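# Free stuck vial from autosampler needle and reseat it

## Task

Take the vial that came up stuck on the autosampler needle off that needle and stand it upright in the tray's vacant well. At the end every other vial must still sit in its own well, the tray must be pushed fully in, and the easily bent needle must be straight to within 2 degrees. Striking the glass hard, or letting it drop more than a few centimetres, counts as failure.

## Robot and tools

Robot: two UR7e arms, left_arm and right_arm, each with a two-finger parallel gripper whose pads open to 50 mm. Left base is near (-0.036, +0.323, 0.040) m and right base near (+0.060, -0.486, 0.040) m in the scene frame. A wrist camera block juts up to 12 cm toward each gripper's -y side and rotates with it, so mind it near the tray and needle.

Frames: the scene frame has its origin at table-top height between the arms, +x out over the table, +z up, +y toward left_arm. Reported hand positions (m), orientations (quat wxyz) and velocities use this frame. Offsets you command use the axes of that arm's own Hand target, where the fingers point along +z and close along x. end_effector_position is the point between the pads; fingertips sit 17.5 mm further out.

execute_actions(actions, cameras): actions is a list of actions; each action is a list of up to 15 rows, one per 1/30 s step, and a short one repeats its final row to step 15. Every row has 18 numbers in [-1, 1]: left dx, dy, dz, rx, ry, rz, gripper position, force_limit, speed, then the same nine for the right arm. The six pose numbers are an offset from the Hand target as it was when that action began (not from the previous row); 1.0 equals 0.6 m or 180 degrees, and rx, ry, rz form one rotation vector. Successive actions chain, so repeating an offset moves further. Six zeros hold an arm; its three gripper numbers must always be resent with their intended values, since 0 is a real command. An empty actions list returns state plus camera images. cameras takes names such as cam_high, cam_left_wrist, cam_right_wrist, or ["all"].

Gripper numbers: position +1 fully open, about -0.65 pads meet, -1 closes until stopped by the object. force_limit -1/0/+1 means roughly 20/102/185 N per pad; speed -1/0/+1 means 20/85/150 mm/s; both start at +1. A changed force or speed only applies after a position change of at least 0.01. object_status: 0 moving, 1 blocked while opening, 2 blocked while closing (a grip), 3 reached target or pads met (probably empty). Opening in mm is about (250 - position_measured) x 0.202. A delicate glass vial wants a low force_limit.

move(target, speed, blend, stop_force, zero, blocking, cameras): target is one 18-number row or a list of up to 15 rows, laid out as above; every row is an offset from the Hand targets at the move's start, not from the prior row. speed is path top speed in m/s, 0.002 to 3.6, default 0.25 (turns up to twice that in rad/s); one value or one per target. blend is corner rounding in metres for lists, 0 means stop at each. stop_force (3 to 120 N, both arms) ends an arm's path when its wrist sensor feels that much push against the motion; use it slowly when approaching contact, omit it when moving away from something pressed. zero (default true) re-zeroes before the move. blocking=false returns early but cannot be combined with stop_force. Whole move is capped at 10 s. The move: line reports done, off_target, moving, held or fault, with limits=paced (pose clipped) or limits=held (steps withheld). Paths do not avoid obstacles and grippers lag and overshoot at speed; avoid paths passing close to an arm's own base.

wait(seconds 0 to 3600) lets time pass; stop() brakes a running move; zoom_image(camera, region [x0, y0, x1, y1] pixels, at most 504 by 504) enlarges the latest image of a camera; zero_wrist_force(arm) re-zeroes the force sensor; read_manual gives licence text only; finished_scene(scene) ends the scene, here scene=1, irreversibly.

Result lines: hand pose and velocities (velocities omitted when joints are still), Hand target (the last commanded pose after clipping; next offsets count from it), Joint positions and torques, Wrist force and torque in the gripper's own axes plus the peak since last shown, object_status, position_measured, Tool commands, and motor temperatures. A MOTOR HOT line appears from 70 °C; at 85 °C the arm is braked for 30 to 60 s.

Limits: each step the commanded orientation is clipped to within 32 degrees of the measured one. A contact force near 150 N (plus or minus 25) or joint torque at its limit (wrist joints 25.4 N m) stops the arm for 10 s; the arms are stiff, so commanding even slightly past firm contact can fault. The controller blocks commands bringing the arms too close, but not finger motion; a collision between arms can fail the scene.

Sensible order: look first, grip the vial gently and centred, draw it off along the needle's own axis without sideways load so the needle stays straight, lower it slowly into the empty well, release, retract, then push the tray home with a gentle, slow contact (stop_force), check the other vials, and call finished_scene. Avoid: hard hits on glass, falls beyond a few centimetres, anything leaving the table, bending the needle, and pushes that fault an arm.

Each tool is called after "Call:" as a command line: name --argument value for each argument, lists and objects as JSON in quotes; but a table of rows of numbers goes row by row, as --pt "numbers of a row", without its own name.

## Session

Call:
execute_actions --actions '[]'

Scene clock: 0.00 s.
left_arm: end_effector_position=(+0.5916, +0.4135, +0.2047) position_measured=4 object_status=3 end_effector_quat_wxyz=(-0.028, +0.127, +0.965, +0.228) | right_arm: end_effector_position=(+0.4791, -0.1604, +0.2451) position_measured=2 object_status=3 end_effector_quat_wxyz=(+0.285, -0.490, +0.823, +0.032)
Joint positions: left_arm=[-0.244 -1.207 1.601 -1.844 -1.123 -1.592] | right_arm=[4.106 -1.458 -2.265 -0.439 1.373 -1.685]
Joint velocities: within noise
Joint torques (N m): no reading
Motor temperatures (°C): left_arm=[29 31 33 47 42 50] | right_arm=[31 28 35 42 36 38]
Wrist force (N): no reading
Wrist torque (N m): no reading
Wrist force, peak (N): no reading
Hand target: left_arm +0.5916, +0.4135, +0.2047; -0.028, +0.127, +0.965, +0.228 | right_arm +0.4791, -0.1604, +0.2451; +0.285, -0.490, +0.823, +0.032
Tool commands: left_gripper/position=+0.992157 left_gripper/force_limit=+1.0 left_gripper/speed=+1.0 right_gripper/position=+1.0 right_gripper/force_limit=+1.0 right_gripper/speed=+1.0

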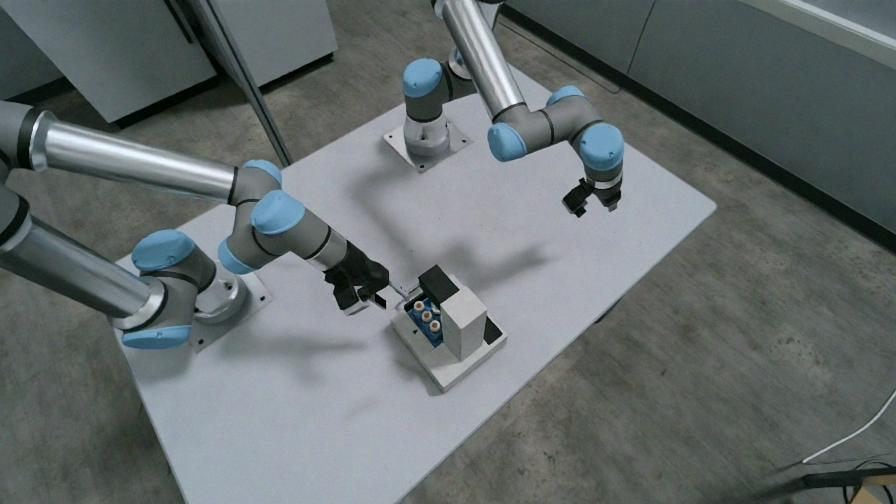

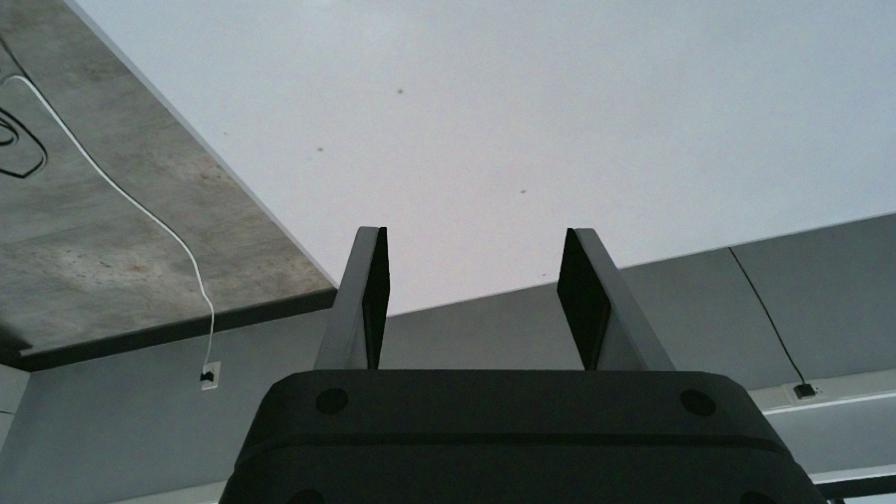

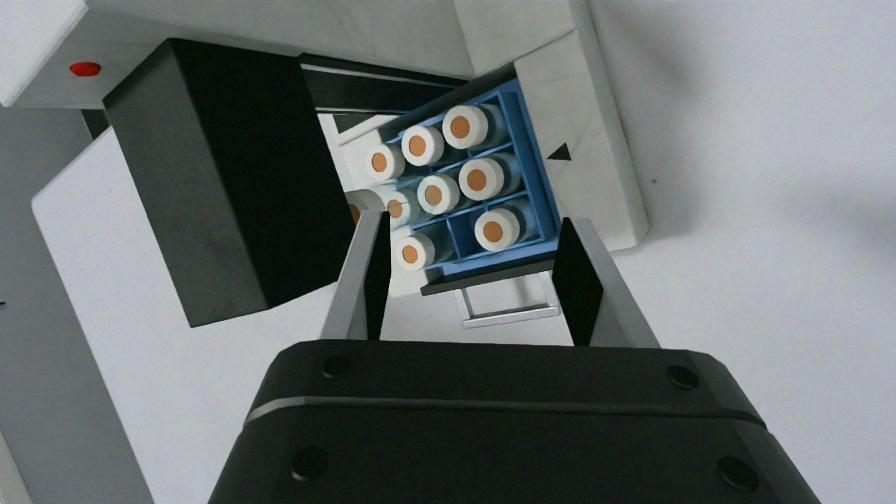

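Call:
zoom_image --camera "cam_right_wrist" --region '[300, 40, 660, 340]'

Call:
zoom_image --camera "cam_high" --region '[370, 240, 530, 400]'

Scaled by 1.400 from the camera's image (finer frame: 1280x720).

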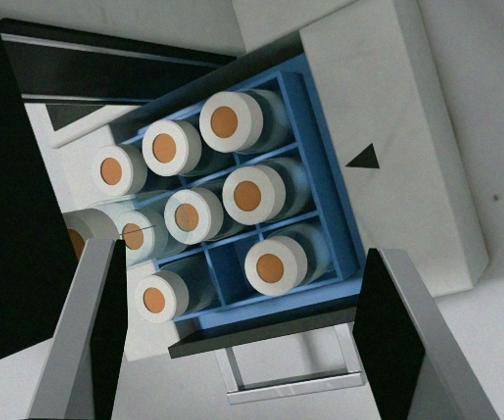

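Scaled by 3.150 from the camera's image (finer frame: 1280x720).

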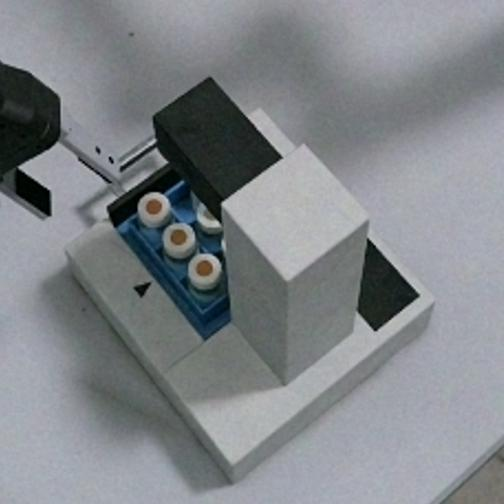

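Call:
move --target '[0,0,0,0,0,0,0.992,1,1,0.103,0.186,0.057,0.257,-0.216,-0.354,1,1,1]' --cameras '["all"]' --speed 0.4

Scene clock: 54.40 s.
left_arm: end_effector_position=(+0.5916, +0.4135, +0.2047) position_measured=4 object_status=3 end_effector_quat_wxyz=(-0.028, +0.127, +0.965, +0.228) | right_arm: end_effector_position=(+0.3800, -0.1399, +0.1604) position_measured=2 object_status=3 end_effector_quat_wxyz=(+0.653, -0.653, +0.271, -0.271) end_effector_velocity=(+0.000, +0.000, +0.000) end_effector_angular_velocity=(-0.002, -0.004, +0.001)
Joint positions: left_arm=[-0.244 -1.207 1.601 -1.844 -1.123 -1.592] | right_arm=[4.641 -2.691 -2.607 2.157 0.805 -3.14]
Joint velocities: left_arm=[within noise] | right_arm=[0 -0.001 0 0.002 0 -0.005]
Joint torques (N m): left_arm=[-4.25 -39.75 -25.86 -2.73 0.96 0.05] | right_arm=[13.82 21.28 -12.53 2.71 0.36 -2.77]
Wrist force (N): left_arm=[0.4 -0.3 0.3] | right_arm=[-0.2 1.2 1.2]
Wrist torque (N m): left_arm=[-0.05 -0.07 0.00] | right_arm=[0.17 0.04 0.15]
Wrist force, peak (N): left_arm=[0.4 -0.6 0.1] | right_arm=[-0.1 2.6 0.8]
Hand target: left_arm +0.5916, +0.4135, +0.2047; -0.028, +0.127, +0.965, +0.228 | right_arm +0.3799, -0.1398, +0.1603; +0.653, -0.653, +0.271, -0.271
Off the commanded pose: left_arm 0.000 m, 0 deg | right_arm 0.000 m, 0 deg.
move: done
cam_right_wrist: T_world_to_cam=[[0.71226, -0.69908, 0.06295, -0.3714], [-0.33264, -0.41515, -0.84676, 0.21516], [0.61809, 0.58218, -0.52824, 0.05331]] pos_world=[0.30315, -0.20135, 0.23373]

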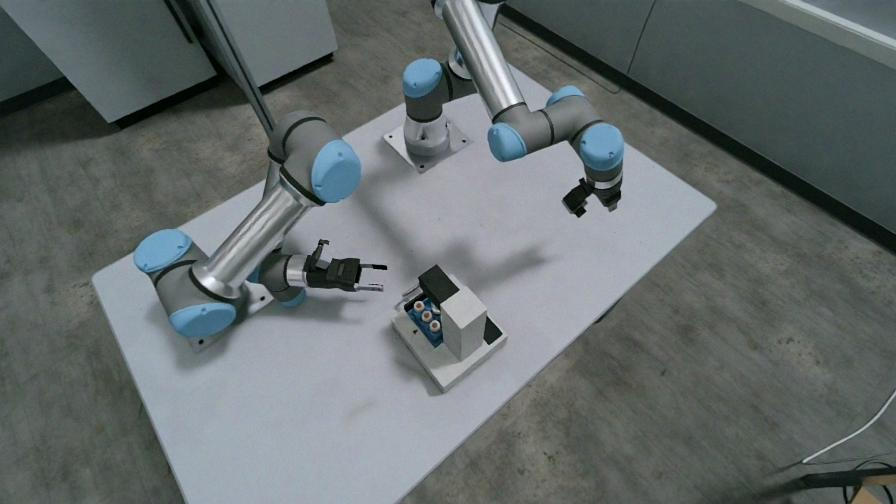

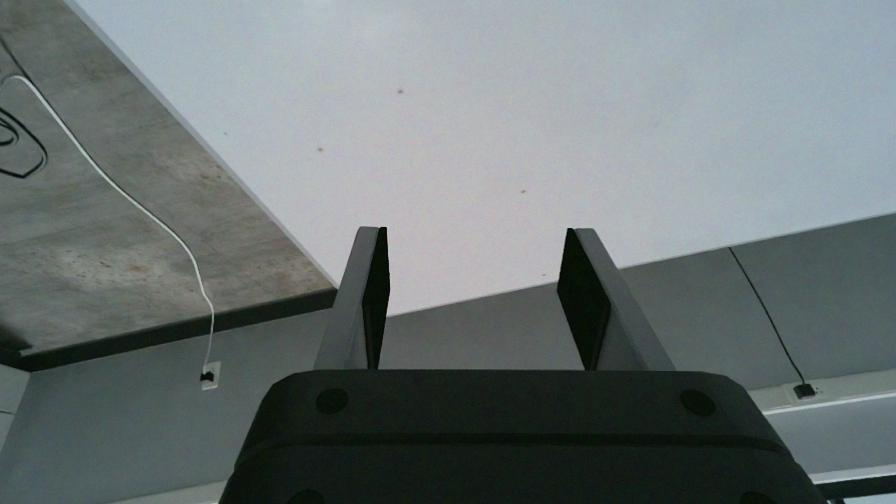

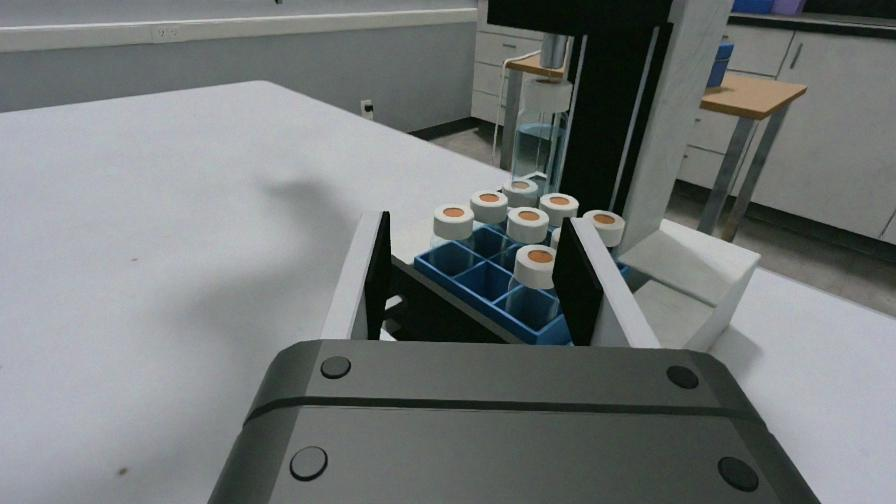

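Call:
zoom_image --camera "cam_right_wrist" --region '[380, 0, 660, 360]'

Scaled by 1.400 from the camera's image (finer frame: 1280x720).

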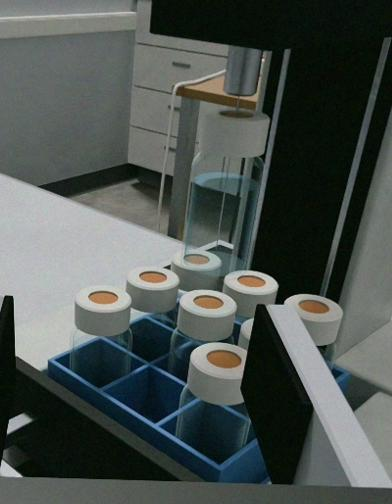

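Call:
move --target '[0,0,0,0,0,0,0.992,1,1,-0.05,0,-0.13,0,0,0,1,1,1]' --cameras '["cam_right_wrist"]' --speed 0.4

Call:
zoom_image --camera "cam_right_wrist" --region '[380, 0, 740, 340]'

Scene clock: 123.77 s.
left_arm: end_effector_position=(+0.5916, +0.4135, +0.2047) position_measured=4 object_status=3 end_effector_quat_wxyz=(-0.028, +0.127, +0.965, +0.228) | right_arm: end_effector_position=(+0.3751, -0.1419, +0.1605) position_measured=2 object_status=3 end_effector_quat_wxyz=(+0.653, -0.653, +0.271, -0.270)
Joint positions: left_arm=[-0.244 -1.207 1.601 -1.844 -1.123 -1.592] | right_arm=[4.669 -2.706 -2.619 2.183 0.78 -3.14]
Joint torques (N m): left_arm=[-7.29 -41.12 -24.99 -2.91 1.17 0.09] | right_arm=[-13.56 39.14 -5.68 0.84 0.87 1.44]
Wrist force (N): left_arm=[0.1 0.1 0.4] | right_arm=[0.0 1.3 1.2]
Wrist torque (N m): left_arm=[0.02 -0.02 -0.01] | right_arm=[0.19 0.01 0.14]
Wrist force, peak (N): left_arm=[0.0 -0.8 0.3] | right_arm=[0.8 1.5 3.3]
Hand target: left_arm +0.5916, +0.4135, +0.2047; -0.028, +0.127, +0.965, +0.228 | right_arm +0.3751, -0.1419, +0.1605; +0.653, -0.653, +0.271, -0.270 (not the last commanded pose)
Off the commanded pose: left_arm 0.000 m, 0 deg | right_arm 0.078 m, 0 deg.
move: held (right_arm; a check stopped the path); limits=held
pose unreachable (right arm): on one or more control steps of this call, first in action 0 (counted from 0), this arm could not follow its commanded pose, so it was not sent that pose on those steps. It may still have moved: this result reports where it is.
cause: moving toward the commanded pose would bring two parts of the arm too close to each other (joints 3 (elbow) to 5 (wrist 2) lie between them).
cam_right_wrist: T_world_to_cam=[[0.71357, -0.69772, 0.06327, -0.36957], [-0.33187, -0.41618, -0.84655, 0.21233], [0.61699, 0.58308, -0.52853, 0.05808]] pos_world=[0.29835, -0.20335, 0.23383]

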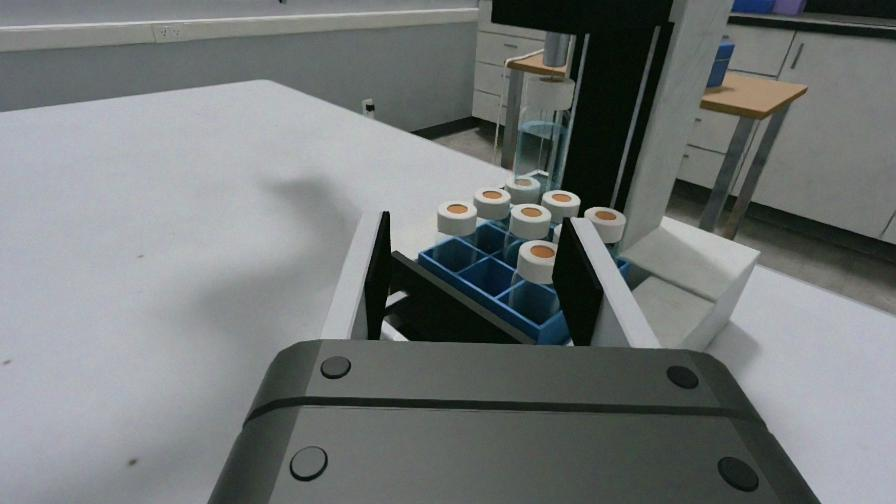

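Scaled by 1.400 from the camera's image (finer frame: 1280x720).

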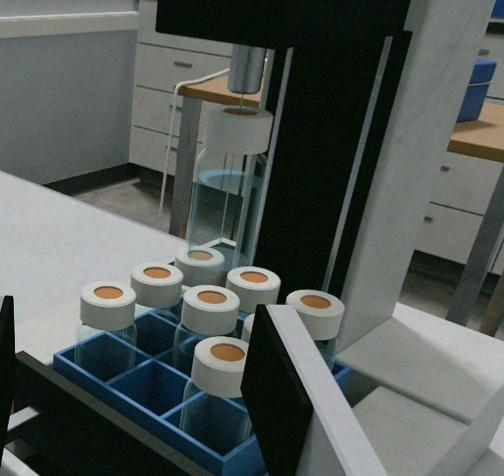

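Call:
execute_actions --actions '[]'

Call:
zoom_image --camera "cam_high" --region '[380, 250, 520, 400]'

Scene clock: 189.30 s.
left_arm: end_effector_position=(+0.5916, +0.4135, +0.2047) position_measured=4 object_status=3 end_effector_quat_wxyz=(-0.028, +0.127, +0.965, +0.228) | right_arm: end_effector_position=(+0.3751, -0.1419, +0.1605) position_measured=2 object_status=3 end_effector_quat_wxyz=(+0.653, -0.653, +0.271, -0.270)
Joint positions: left_arm=[-0.244 -1.207 1.601 -1.844 -1.123 -1.592] | right_arm=[4.669 -2.706 -2.619 2.183 0.78 -3.14]
Joint velocities: within noise
Joint torques (N m): left_arm=[-7.9 -41.66 -25.47 -3.07 1.51 0.02] | right_arm=[11.6 38.34 -5.72 2.44 -1.75 -2.71]
Motor temperatures (°C): left_arm=[28 31 33 46 42 49] | right_arm=[31 28 34 41 35 38]
Wrist force (N): left_arm=[-0.2 -0.2 0.1] | right_arm=[-0.1 1.1 1.5]
Wrist torque (N m): left_arm=[-0.04 0.03 0.00] | right_arm=[0.14 0.03 0.14]
Wrist force, peak (N): left_arm=[0.0 -0.8 0.5] | right_arm=[0.3 1.6 1.4]
Hand target: left_arm +0.5916, +0.4135, +0.2047; -0.028, +0.127, +0.965, +0.228 | right_arm +0.3751, -0.1419, +0.1605; +0.653, -0.653, +0.271, -0.270 (not the last commanded pose)
Tool commands: left_gripper/position=+0.992 left_gripper/force_limit=+1.0 left_gripper/speed=+1.0 right_gripper/position=+1.0 right_gripper/force_limit=+1.0 right_gripper/speed=+1.0
Off the commanded pose: left_arm 0.000 m, 0 deg | right_arm 0.078 m, 0 deg.
camera_calibration:
cam_right_wrist: T_world_to_cam=[[0.71357, -0.69772, 0.06327, -0.36957], [-0.33187, -0.41618, -0.84655, 0.21233], [0.61699, 0.58308, -0.52853, 0.05808]] pos_world=[0.29835, -0.20335, 0.23383]

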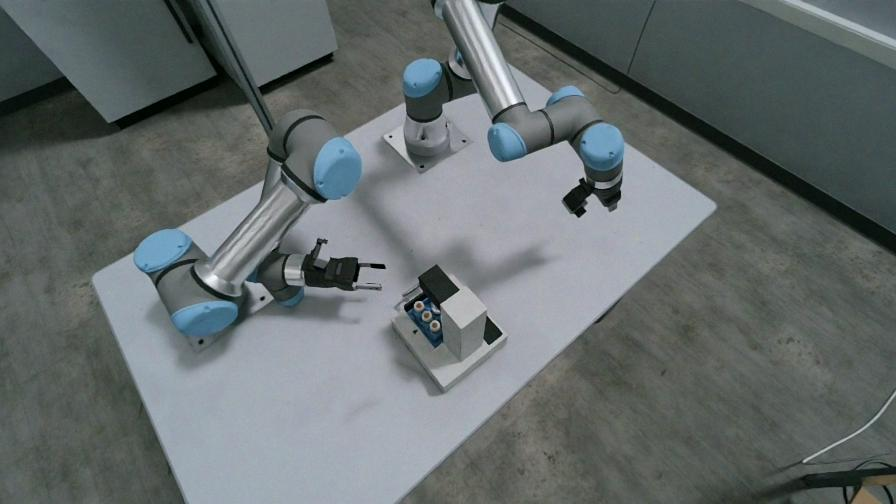

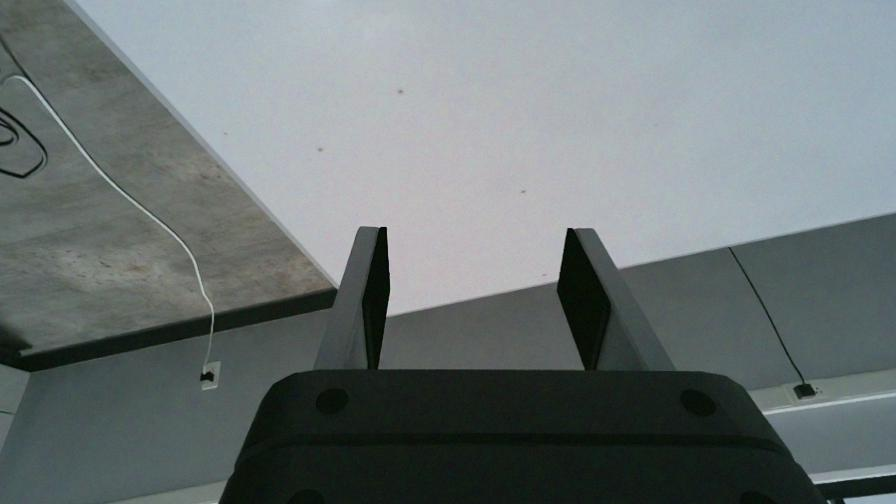

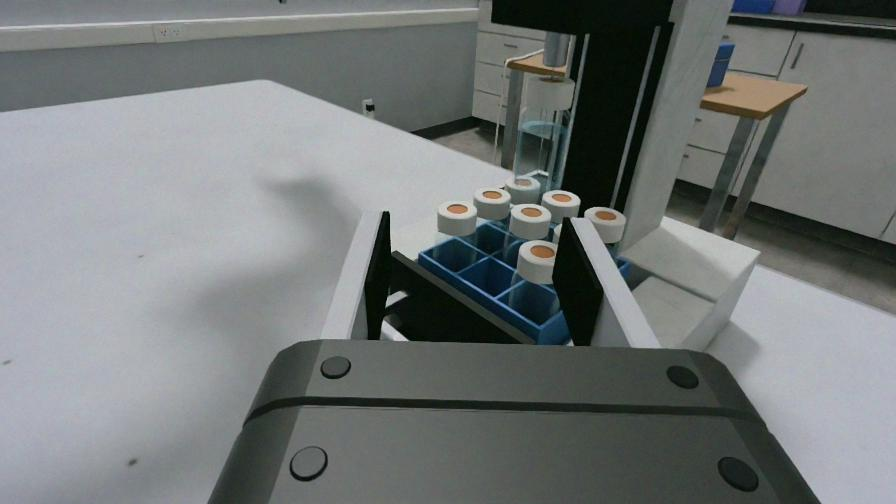

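Scaled by 3.360 from the camera's image (finer frame: 1280x720).

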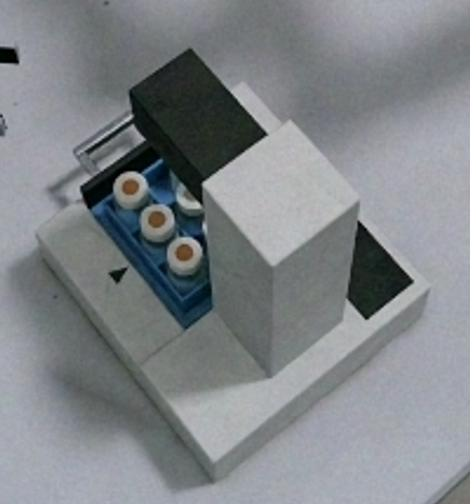

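Call:
move --target '[0,0,0,0,0,0,0.992,1,1,-0.038,0.0175,0.132,-0.472,-0.195,-0.195,1,1,1]' --cameras '["cam_high","cam_right_wrist"]' --speed 0.5

Scene clock: 223.03 s.
left_arm: end_effector_position=(+0.5916, +0.4135, +0.2047) position_measured=4 object_status=3 end_effector_quat_wxyz=(-0.028, +0.127, +0.965, +0.228) | right_arm: end_effector_position=(+0.3773, -0.1386, +0.1585) position_measured=2 object_status=3 end_effector_quat_wxyz=(-0.623, +0.691, -0.259, +0.259)
Joint positions: left_arm=[-0.244 -1.207 1.601 -1.844 -1.123 -1.592] | right_arm=[4.616 -2.634 -2.666 2.042 0.867 -3.101]
Joint torques (N m): left_arm=[-7.47 -43.14 -24.91 -3.24 1.65 -0.03] | right_arm=[14.07 27.89 -4.76 0.65 1.38 -2.8]
Wrist force (N): left_arm=[0.0 -0.4 -0.1] | right_arm=[0.1 0.8 0.7]
Wrist torque (N m): left_arm=[-0.06 -0.01 0.00] | right_arm=[0.15 0.03 0.22]
Wrist force, peak (N): left_arm=[-0.1 -0.4 0.9] | right_arm=[3.5 -1.7 0.5]
Hand target: left_arm +0.5916, +0.4135, +0.2047; -0.028, +0.127, +0.965, +0.228 | right_arm +0.3773, -0.1386, +0.1586; -0.623, +0.691, -0.260, +0.259 (not the last commanded pose)
Off the commanded pose: left_arm 0.000 m, 0 deg | right_arm 0.079 m, 93 deg.
move: held (right_arm; a check stopped the path); limits=held
pose unreachable (right arm): on one or more control steps of this call, first in action 0 (counted from 0), this arm could not follow its commanded pose, so it was not sent that pose on those steps. It may still have moved: this result reports where it is.
cause: moving toward the commanded pose would bring two parts of the arm too close to each other (joints 3 (elbow) to 5 (wrist 2) lie between them).
cam_right_wrist: T_world_to_cam=[[0.73874, -0.6669, 0.09748, -0.37935], [-0.3466, -0.49995, -0.79367, 0.19833], [0.57803, 0.55253, -0.60049, 0.07564]] pos_world=[0.30526, -0.19563, 0.23981]

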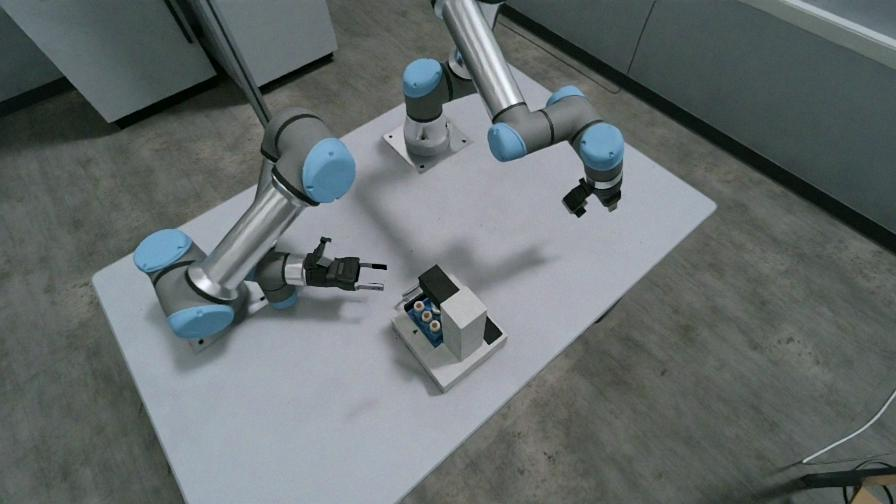

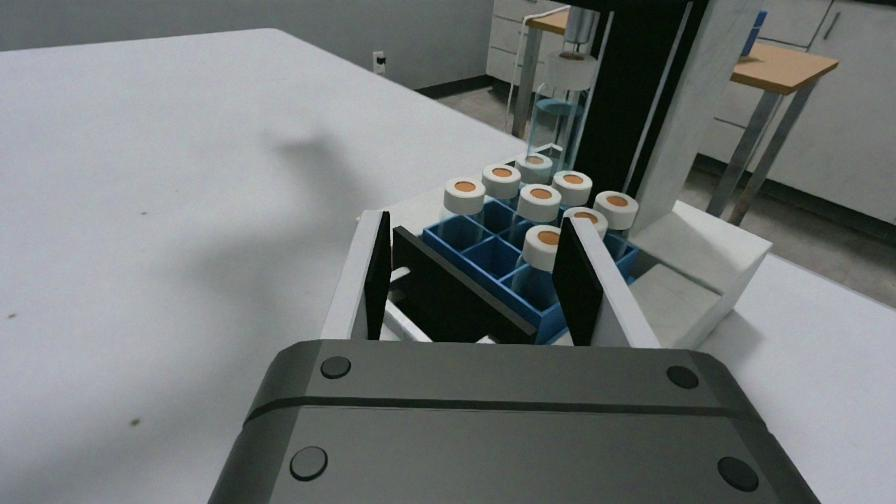

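Call:
move --pt "0 0 0 0 0 0 0.992 1 1 0.053 -0.226 -0.069 0 0 0 1 1 1" --pt "0 0 0 0 0 0 0.992 1 1 0.03 -0.226 0.05 -0.443 -0.184 -0.185 1 1 1" --pt "0 0 0 0 0 0 0.992 1 1 -0.032 0.0025 0.127 -0.443 -0.184 -0.185 1 1 1" --blend '[0.03,0.03,0]' --cameras '["cam_high","cam_right_wrist"]' --speed 0.5

Scene clock: 241.13 s.
left_arm: end_effector_position=(+0.5916, +0.4135, +0.2047) position_measured=4 object_status=3 end_effector_quat_wxyz=(-0.028, +0.127, +0.965, +0.228) | right_arm: end_effector_position=(+0.3773, -0.1387, +0.1593) position_measured=2 object_status=3 end_effector_quat_wxyz=(-0.623, +0.691, -0.260, +0.259)
Joint positions: left_arm=[-0.244 -1.207 1.601 -1.844 -1.123 -1.592] | right_arm=[4.616 -2.631 -2.668 2.041 0.867 -3.101]
Joint torques (N m): left_arm=[-7.46 -42.95 -26.11 -3.29 1.66 -0.18] | right_arm=[11.84 18.84 -6.02 3.08 0.43 -2.59]
Wrist force (N): left_arm=[0.0 -0.2 0.3] | right_arm=[0.0 1.0 0.7]
Wrist torque (N m): left_arm=[-0.03 0.00 0.00] | right_arm=[0.19 0.05 0.21]
Wrist force, peak (N): left_arm=[-0.2 -0.4 0.8] | right_arm=[-0.4 2.5 1.1]
Hand target: left_arm +0.5916, +0.4135, +0.2047; -0.028, +0.127, +0.965, +0.228 | right_arm +0.3773, -0.1387, +0.1593; -0.623, +0.691, -0.260, +0.259 (not the last commanded pose)
Off the commanded pose: left_arm 0.000 m, 0 deg | right_arm 0.079 m, 93 deg.
move: held (right_arm; a check stopped the path); path passed 0 of 3 targets; limits=held
pose unreachable (right arm): on one or more control steps of this call, first in action 0 (counted from 0), this arm could not follow its commanded pose, so it was not sent that pose on those steps. It may still have moved: this result reports where it is.
cause: moving toward the commanded pose would bring two parts of the arm too close to each other (joints 3 (elbow) to 5 (wrist 2) lie between them).
cam_right_wrist: T_world_to_cam=[[0.73881, -0.66687, 0.09716, -0.3795], [-0.34656, -0.49961, -0.7939, 0.19897], [0.57798, 0.55287, -0.60023, 0.07626]] pos_world=[0.30526, -0.19583, 0.24061]

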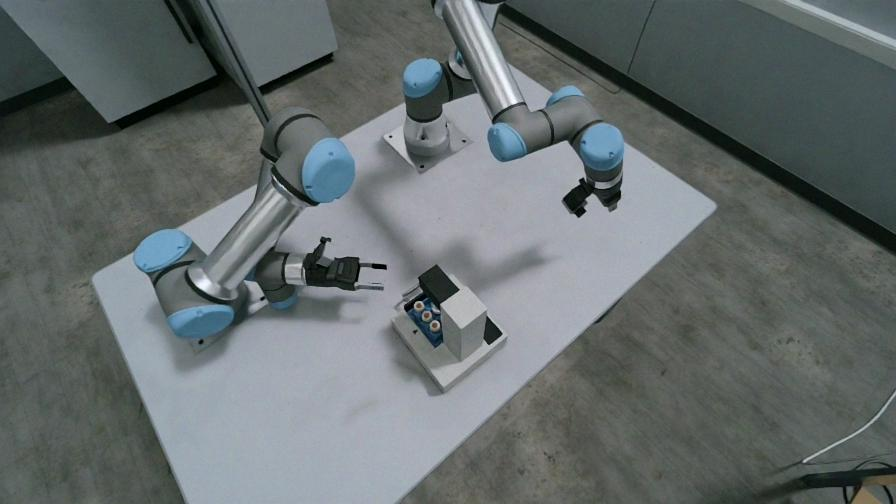

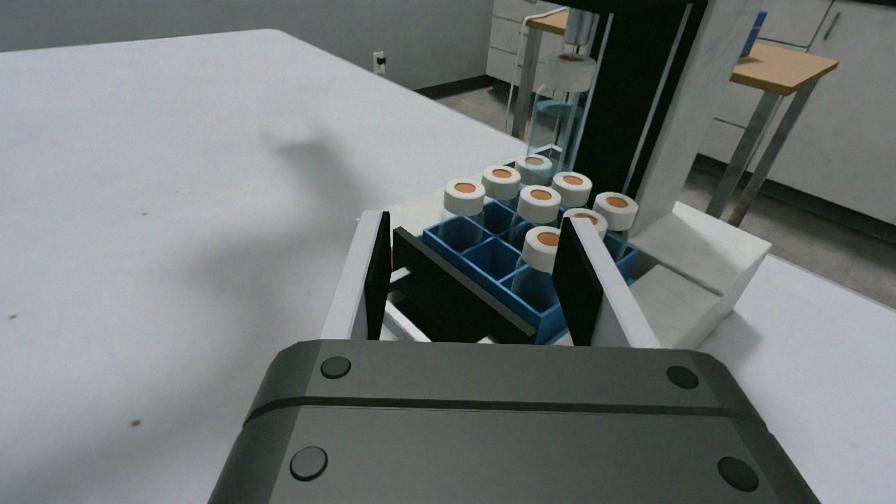

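Call:
move --target '[0,0,0,0,0,0,0.992,1,1,0.1535,-0.1455,0.0765,-0.232,0.203,0.376,1,1,1]' --speed 0.5

Call:
move --target '[0,0,0,0,0,0,0.992,1,1,0,0.205,0.134,0.0216,0.193,0.332,1,1,1]' --cameras '["cam_high","cam_right_wrist"]' --speed 0.4

Scene clock: 263.87 s.
left_arm: end_effector_position=(+0.5916, +0.4135, +0.2047) position_measured=4 object_status=3 end_effector_quat_wxyz=(-0.028, +0.127, +0.965, +0.228) | right_arm: end_effector_position=(+0.4790, -0.1604, +0.2452) position_measured=2 object_status=3 end_effector_quat_wxyz=(+0.286, -0.491, +0.822, +0.032)
Joint positions: left_arm=[-0.244 -1.207 1.601 -1.844 -1.123 -1.592] | right_arm=[4.106 -1.457 -2.266 -0.436 1.373 -1.689]
Joint torques (N m): left_arm=[-8.58 -44 -25.73 -3.18 1.73 -0.22] | right_arm=[5.55 26.82 25.95 2.1 0.63 -0.88]
Wrist force (N): left_arm=[0.1 -0.5 0.2] | right_arm=[-0.3 -0.3 -0.1]
Wrist torque (N m): left_arm=[-0.08 -0.01 0.00] | right_arm=[-0.04 0.05 0.00]
Wrist force, peak (N): left_arm=[-0.1 -0.7 0.6] | right_arm=[-0.4 1.9 0.5]
Hand target: left_arm +0.5916, +0.4135, +0.2047; -0.028, +0.127, +0.965, +0.228 | right_arm +0.4790, -0.1604, +0.2453; +0.286, -0.491, +0.822, +0.032
Off the commanded pose: left_arm 0.000 m, 0 deg | right_arm 0.000 m, 0 deg.
move: done

Scene clock: 265.93 s.
left_arm: end_effector_position=(+0.5916, +0.4135, +0.2047) position_measured=4 object_status=3 end_effector_quat_wxyz=(-0.028, +0.127, +0.965, +0.228) | right_arm: end_effector_position=(+0.4128, -0.0702, +0.1502) position_measured=2 object_status=3 end_effector_quat_wxyz=(+0.001, -0.001, +1.000, +0.001)
Joint positions: left_arm=[-0.244 -1.207 1.601 -1.844 -1.123 -1.592] | right_arm=[4.206 -1.798 -1.901 -1.012 1.57 -0.458]
Joint torques (N m): left_arm=[-7.53 -42.25 -25.37 -3.2 1.66 -0.03] | right_arm=[12.16 36.21 16.93 2.96 -0.01 1.23]
Wrist force (N): left_arm=[0.1 -0.2 0.3] | right_arm=[-0.4 -0.7 -0.1]
Wrist torque (N m): left_arm=[-0.03 -0.01 0.00] | right_arm=[-0.07 0.26 0.31]
Wrist force, peak (N): left_arm=[-0.1 -0.5 0.6] | right_arm=[0.2 -1.3 -0.3]
Hand target: left_arm +0.5916, +0.4135, +0.2047; -0.028, +0.127, +0.965, +0.228 | right_arm +0.4127, -0.0701, +0.1502; +0.001, -0.001, +1.000, +0.001
Off the commanded pose: left_arm 0.000 m, 0 deg | right_arm 0.000 m, 0 deg.
move: done
cam_right_wrist: T_world_to_cam=[[-0.99777, -0.06575, -0.01187, 0.41628], [-0.06205, 0.84592, 0.52969, 0.01646], [-0.02478, 0.52924, -0.84811, 0.29679]] pos_world=[0.42372, -0.14362, 0.24793]

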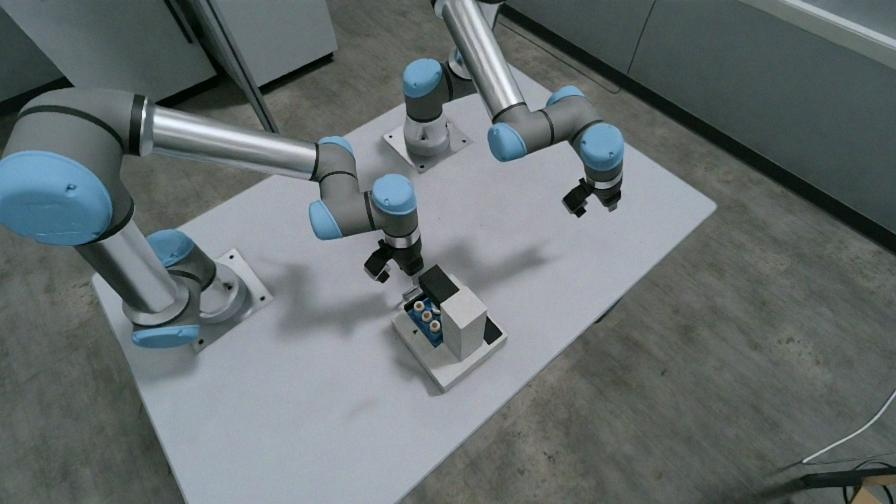

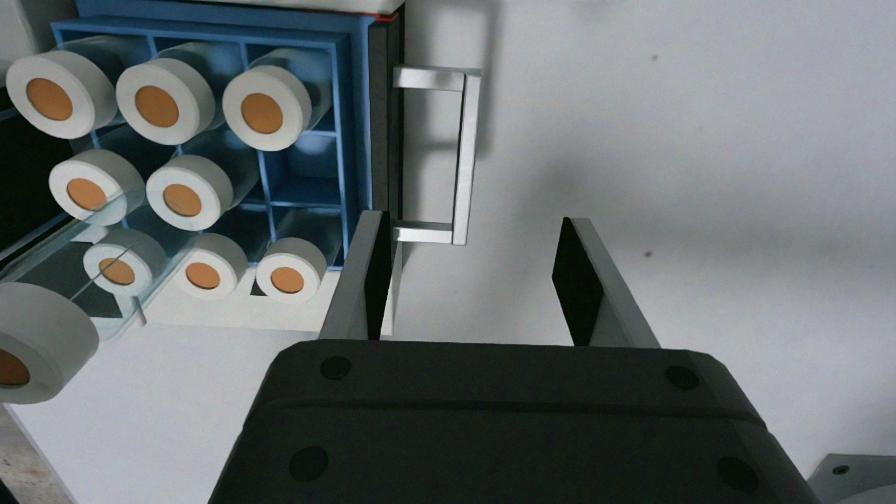

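Call:
move --target '[0,0,0,0,0,0,0.992,1,1,-0.001,0,0.1637,0,0,0,0.08,-1,0]' --cameras '["cam_right_wrist"]' --speed 0.2 --stop_force 10

Call:
execute_actions --actions '[[[0,0,0,0,0,0,0.992,1,1,0,0,0,0,0,0,-1,-1,-1]],[[0,0,0,0,0,0,0.992,1,1,0,0,0,0,0,0,-1,-1,-1]]]' --cameras '["cam_right_wrist"]'

Scene clock: 294.83 s.
left_arm: end_effector_position=(+0.5916, +0.4135, +0.2047) position_measured=4 object_status=3 end_effector_quat_wxyz=(-0.028, +0.127, +0.965, +0.228) | right_arm: end_effector_position=(+0.4134, -0.0699, +0.0520) position_measured=140 object_status=3 end_effector_quat_wxyz=(+0.001, -0.001, +1.000, +0.001)
Joint positions: left_arm=[-0.244 -1.207 1.601 -1.844 -1.123 -1.592] | right_arm=[4.205 -1.957 -1.999 -0.755 1.57 -0.459]
Joint torques (N m): left_arm=[-7.96 -42.45 -25.77 -3.42 1.73 0.07] | right_arm=[-12.4 27.68 25.23 3.82 -1.01 -1.76]
Wrist force (N): left_arm=[-0.1 -0.5 0.4] | right_arm=[-0.4 -0.6 -0.7]
Wrist torque (N m): left_arm=[-0.09 0.01 0.00] | right_arm=[-0.08 0.25 0.32]
Wrist force, peak (N): left_arm=[0.2 -0.5 0.9] | right_arm=[-0.6 -0.7 -2.3]
Hand target: left_arm +0.5916, +0.4135, +0.2047; -0.028, +0.127, +0.965, +0.228 | right_arm +0.4134, -0.0699, +0.0520; +0.001, -0.001, +1.000, +0.001
Off the commanded pose: left_arm 0.000 m, 0 deg | right_arm 0.000 m, 0 deg.
move: done
cam_right_wrist: T_world_to_cam=[[-0.99777, -0.06572, -0.01174, 0.41571], [-0.06195, 0.84592, 0.5297, 0.0683], [-0.02488, 0.52924, -0.84811, 0.21346]] pos_world=[0.42432, -0.14342, 0.14974]

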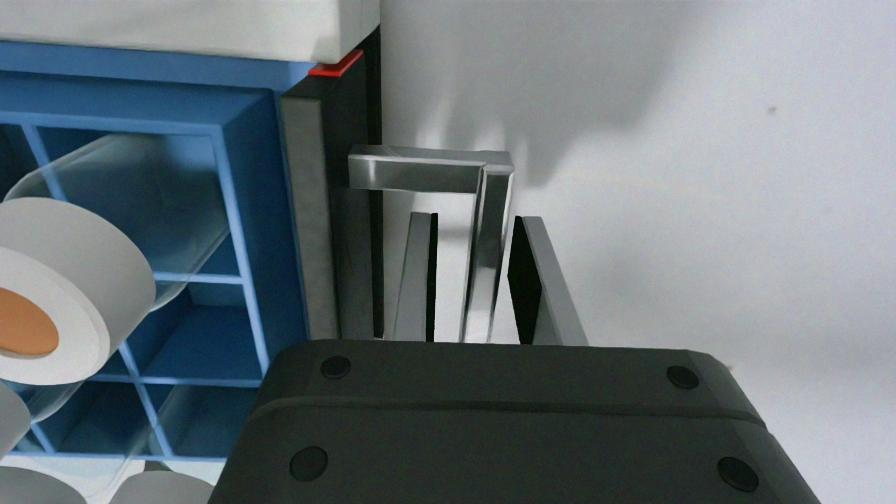

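Scene clock: 296.03 s.
left_arm: end_effector_position=(+0.5916, +0.4135, +0.2047) position_measured=4 object_status=3 end_effector_quat_wxyz=(-0.028, +0.127, +0.965, +0.228) | right_arm: end_effector_position=(+0.4134, -0.0699, +0.0520) position_measured=209 object_status=2 end_effector_quat_wxyz=(+0.001, -0.001, +1.000, +0.001)
Joint positions: left_arm=[-0.244 -1.207 1.601 -1.844 -1.123 -1.592] | right_arm=[4.205 -1.957 -1.999 -0.755 1.57 -0.459]
Joint torques (N m): left_arm=[-9.05 -44 -25.83 -3.43 1.73 0.11] | right_arm=[-11.22 26.02 24.8 4.64 -6.57 -0.23]
Wrist force (N): left_arm=[0.0 -0.1 0.4] | right_arm=[19.7 -6.1 -8.1]
Wrist torque (N m): left_arm=[-0.02 0.00 0.00] | right_arm=[-0.23 0.48 0.61]
Wrist force, peak (N): left_arm=[-0.1 -0.5 0.6] | right_arm=[19.9 -6.0 -8.2]
Hand target: left_arm +0.5916, +0.4135, +0.2047; -0.028, +0.127, +0.965, +0.228 | right_arm +0.4134, -0.0699, +0.0520; +0.001, -0.001, +1.000, +0.001
Off the commanded pose: left_arm 0.000 m, 0 deg | right_arm 0.000 m, 0 deg.
cam_right_wrist: T_world_to_cam=[[-0.99777, -0.06572, -0.01174, 0.41571], [-0.06195, 0.84592, 0.5297, 0.0683], [-0.02488, 0.52924, -0.84811, 0.21346]] pos_world=[0.42432, -0.14342, 0.14974]

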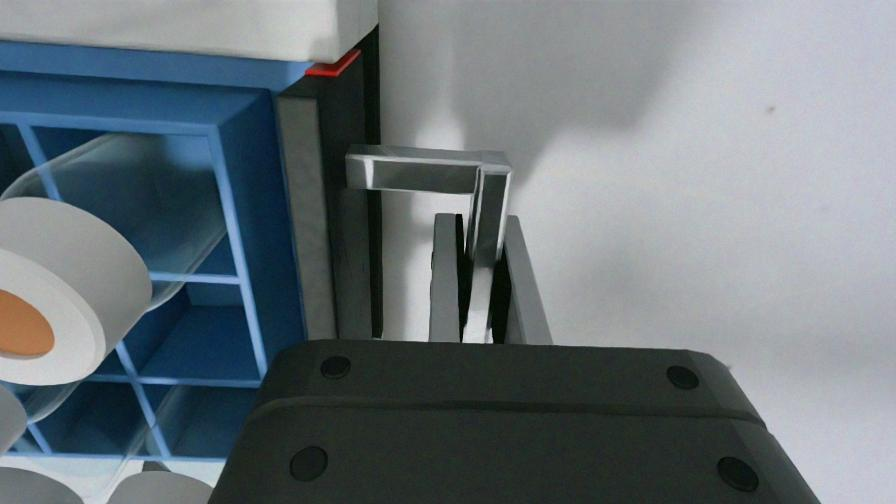

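Call:
move --target '[0,0,0,0,0,0,0.992,1,1,0.125,0,0,0,0,0,-1,-1,-1]' --cameras '["cam_high","cam_right_wrist"]' --speed 0.04 --stop_force 40

Scene clock: 308.37 s.
left_arm: end_effector_position=(+0.5916, +0.4135, +0.2047) position_measured=4 object_status=3 end_effector_quat_wxyz=(-0.028, +0.127, +0.965, +0.228) | right_arm: end_effector_position=(+0.3384, -0.0701, +0.0519) position_measured=209 object_status=2 end_effector_quat_wxyz=(+0.001, -0.001, +1.000, +0.001)
Joint positions: left_arm=[-0.244 -1.207 1.601 -1.844 -1.123 -1.592] | right_arm=[4.342 -1.873 -2.129 -0.709 1.57 -0.322]
Joint torques (N m): left_arm=[-8.24 -44.62 -25.26 -3.56 1.76 -0.11] | right_arm=[-20.74 17.57 13.7 -2.7 -3.14 -3.16]
Wrist force (N): left_arm=[0.0 -0.4 0.5] | right_arm=[2.7 23.3 -0.6]
Wrist torque (N m): left_arm=[-0.07 0.01 0.00] | right_arm=[0.66 0.39 0.51]
Wrist force, peak (N): left_arm=[0.0 -0.5 1.0] | right_arm=[-5.1 20.4 11.8]
Hand target: left_arm +0.5916, +0.4135, +0.2047; -0.028, +0.127, +0.965, +0.228 | right_arm +0.3384, -0.0701, +0.0519; +0.001, -0.001, +1.000, +0.001
Off the commanded pose: left_arm 0.000 m, 0 deg | right_arm 0.000 m, 0 deg.
move: done
cam_right_wrist: T_world_to_cam=[[-0.99777, -0.06572, -0.01174, 0.34087], [-0.06195, 0.84592, 0.5297, 0.06379], [-0.02488, 0.52924, -0.84811, 0.21156]] pos_world=[0.34932, -0.14352, 0.14963]

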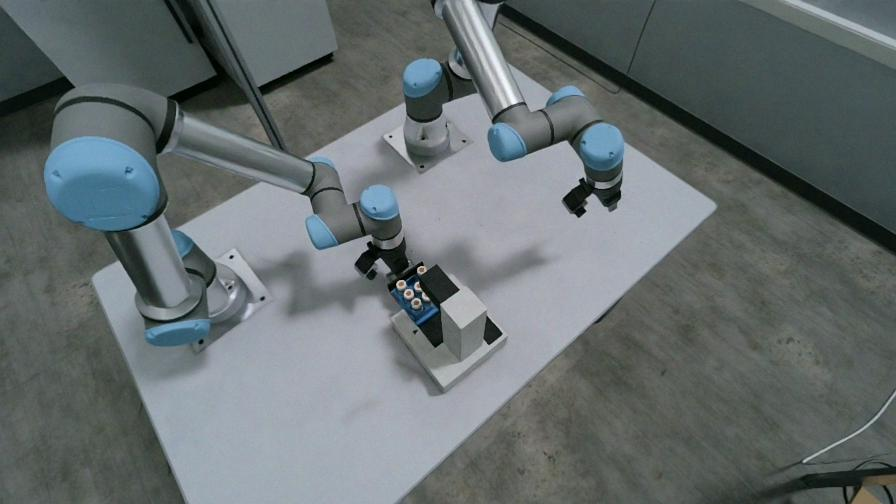

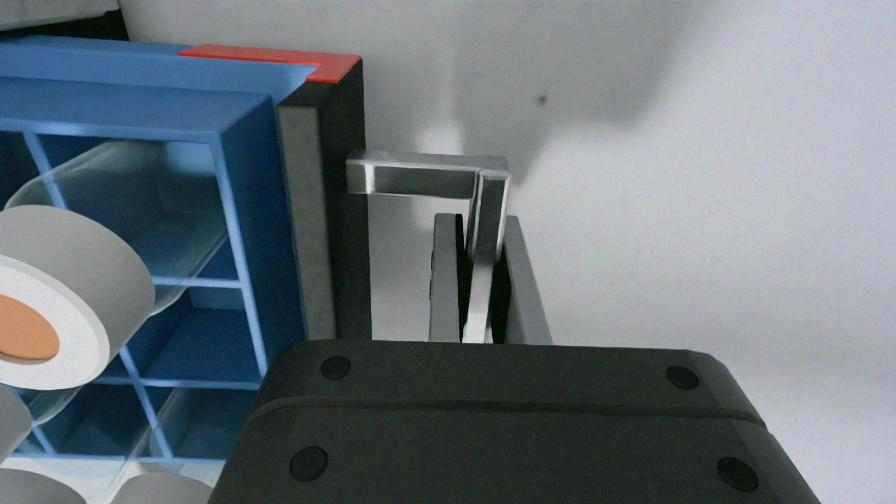

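Call:
move --target '[-0.0025,-0.502,-0.197,0.643,-0.083,-0.053,0.992,1,1,0,0,0,0,0,0,-1,-1,-1]' --cameras '["all"]' --speed 0.4

Scene clock: 346.53 s.
left_arm: end_effector_position=(+0.5145, +0.1005, +0.1797) position_measured=4 object_status=3 end_effector_quat_wxyz=(-0.008, +0.011, +0.724, -0.690) | right_arm: end_effector_position=(+0.3384, -0.0701, +0.0519) position_measured=209 object_status=2 end_effector_quat_wxyz=(+0.001, -0.001, +1.000, +0.001)
Joint positions: left_arm=[-0.166 -0.628 1.757 -3.959 -2.984 -2.83] | right_arm=[4.342 -1.873 -2.129 -0.709 1.57 -0.322]
Joint torques (N m): left_arm=[-1.4 -56.37 -3.71 0.04 -3.23 2.71] | right_arm=[-19.83 18.8 6.74 -2.73 -3.96 -0.82]
Wrist force (N): left_arm=[-2.2 -5.8 -0.7] | right_arm=[2.5 23.1 -0.8]
Wrist torque (N m): left_arm=[-1.16 0.37 -0.48] | right_arm=[0.62 0.41 0.50]
Wrist force, peak (N): left_arm=[-2.6 -7.4 -1.0] | right_arm=[2.8 23.8 -0.6]
Hand target: left_arm +0.5145, +0.1005, +0.1797; -0.008, +0.011, +0.724, -0.690 (not the last commanded pose) | right_arm +0.3384, -0.0701, +0.0519; +0.001, -0.001, +1.000, +0.001
Off the commanded pose: left_arm 0.001 m, 3 deg | right_arm 0.000 m, 0 deg.
move: held (left_arm; a check stopped the path); limits=held
pose unreachable (left arm): on one or more control steps of this call, first in action 0 (counted from 0), this arm could not follow its commanded pose, so it was not sent that pose on those steps. It may still have moved: this result reports where it is.
cause: moving toward the commanded pose would bring two parts of the arm too close to each other (its gripper and another part of the arm, with joints 4 (wrist 1) to 6 (wrist 3) between them, 7 mm apart when it was first held).
cam_left_wrist: T_world_to_cam=[[-0.99857, 0.05224, 0.01154, 0.51478], [0.02024, 0.56844, -0.82248, 0.08963], [-0.04952, -0.82106, -0.56868, 0.33087]] pos_world=[0.52861, 0.19382, 0.25594]
cam_right_wrist: T_world_to_cam=[[-0.99777, -0.06572, -0.01174, 0.34087], [-0.06195, 0.84592, 0.5297, 0.06379], [-0.02488, 0.52924, -0.84811, 0.21156]] pos_world=[0.34932, -0.14352, 0.14963]

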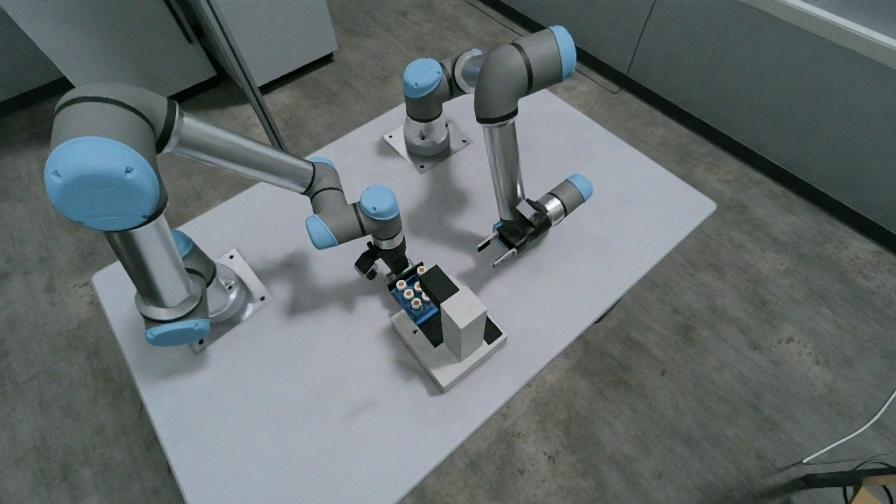

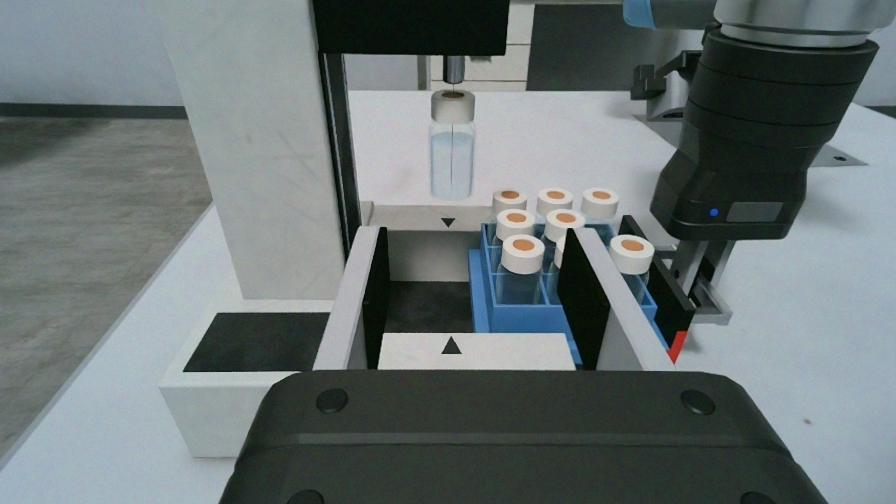

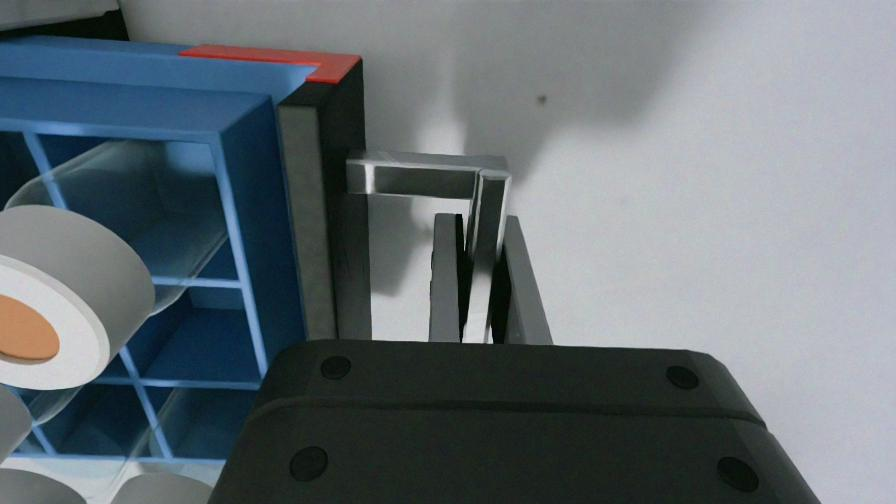

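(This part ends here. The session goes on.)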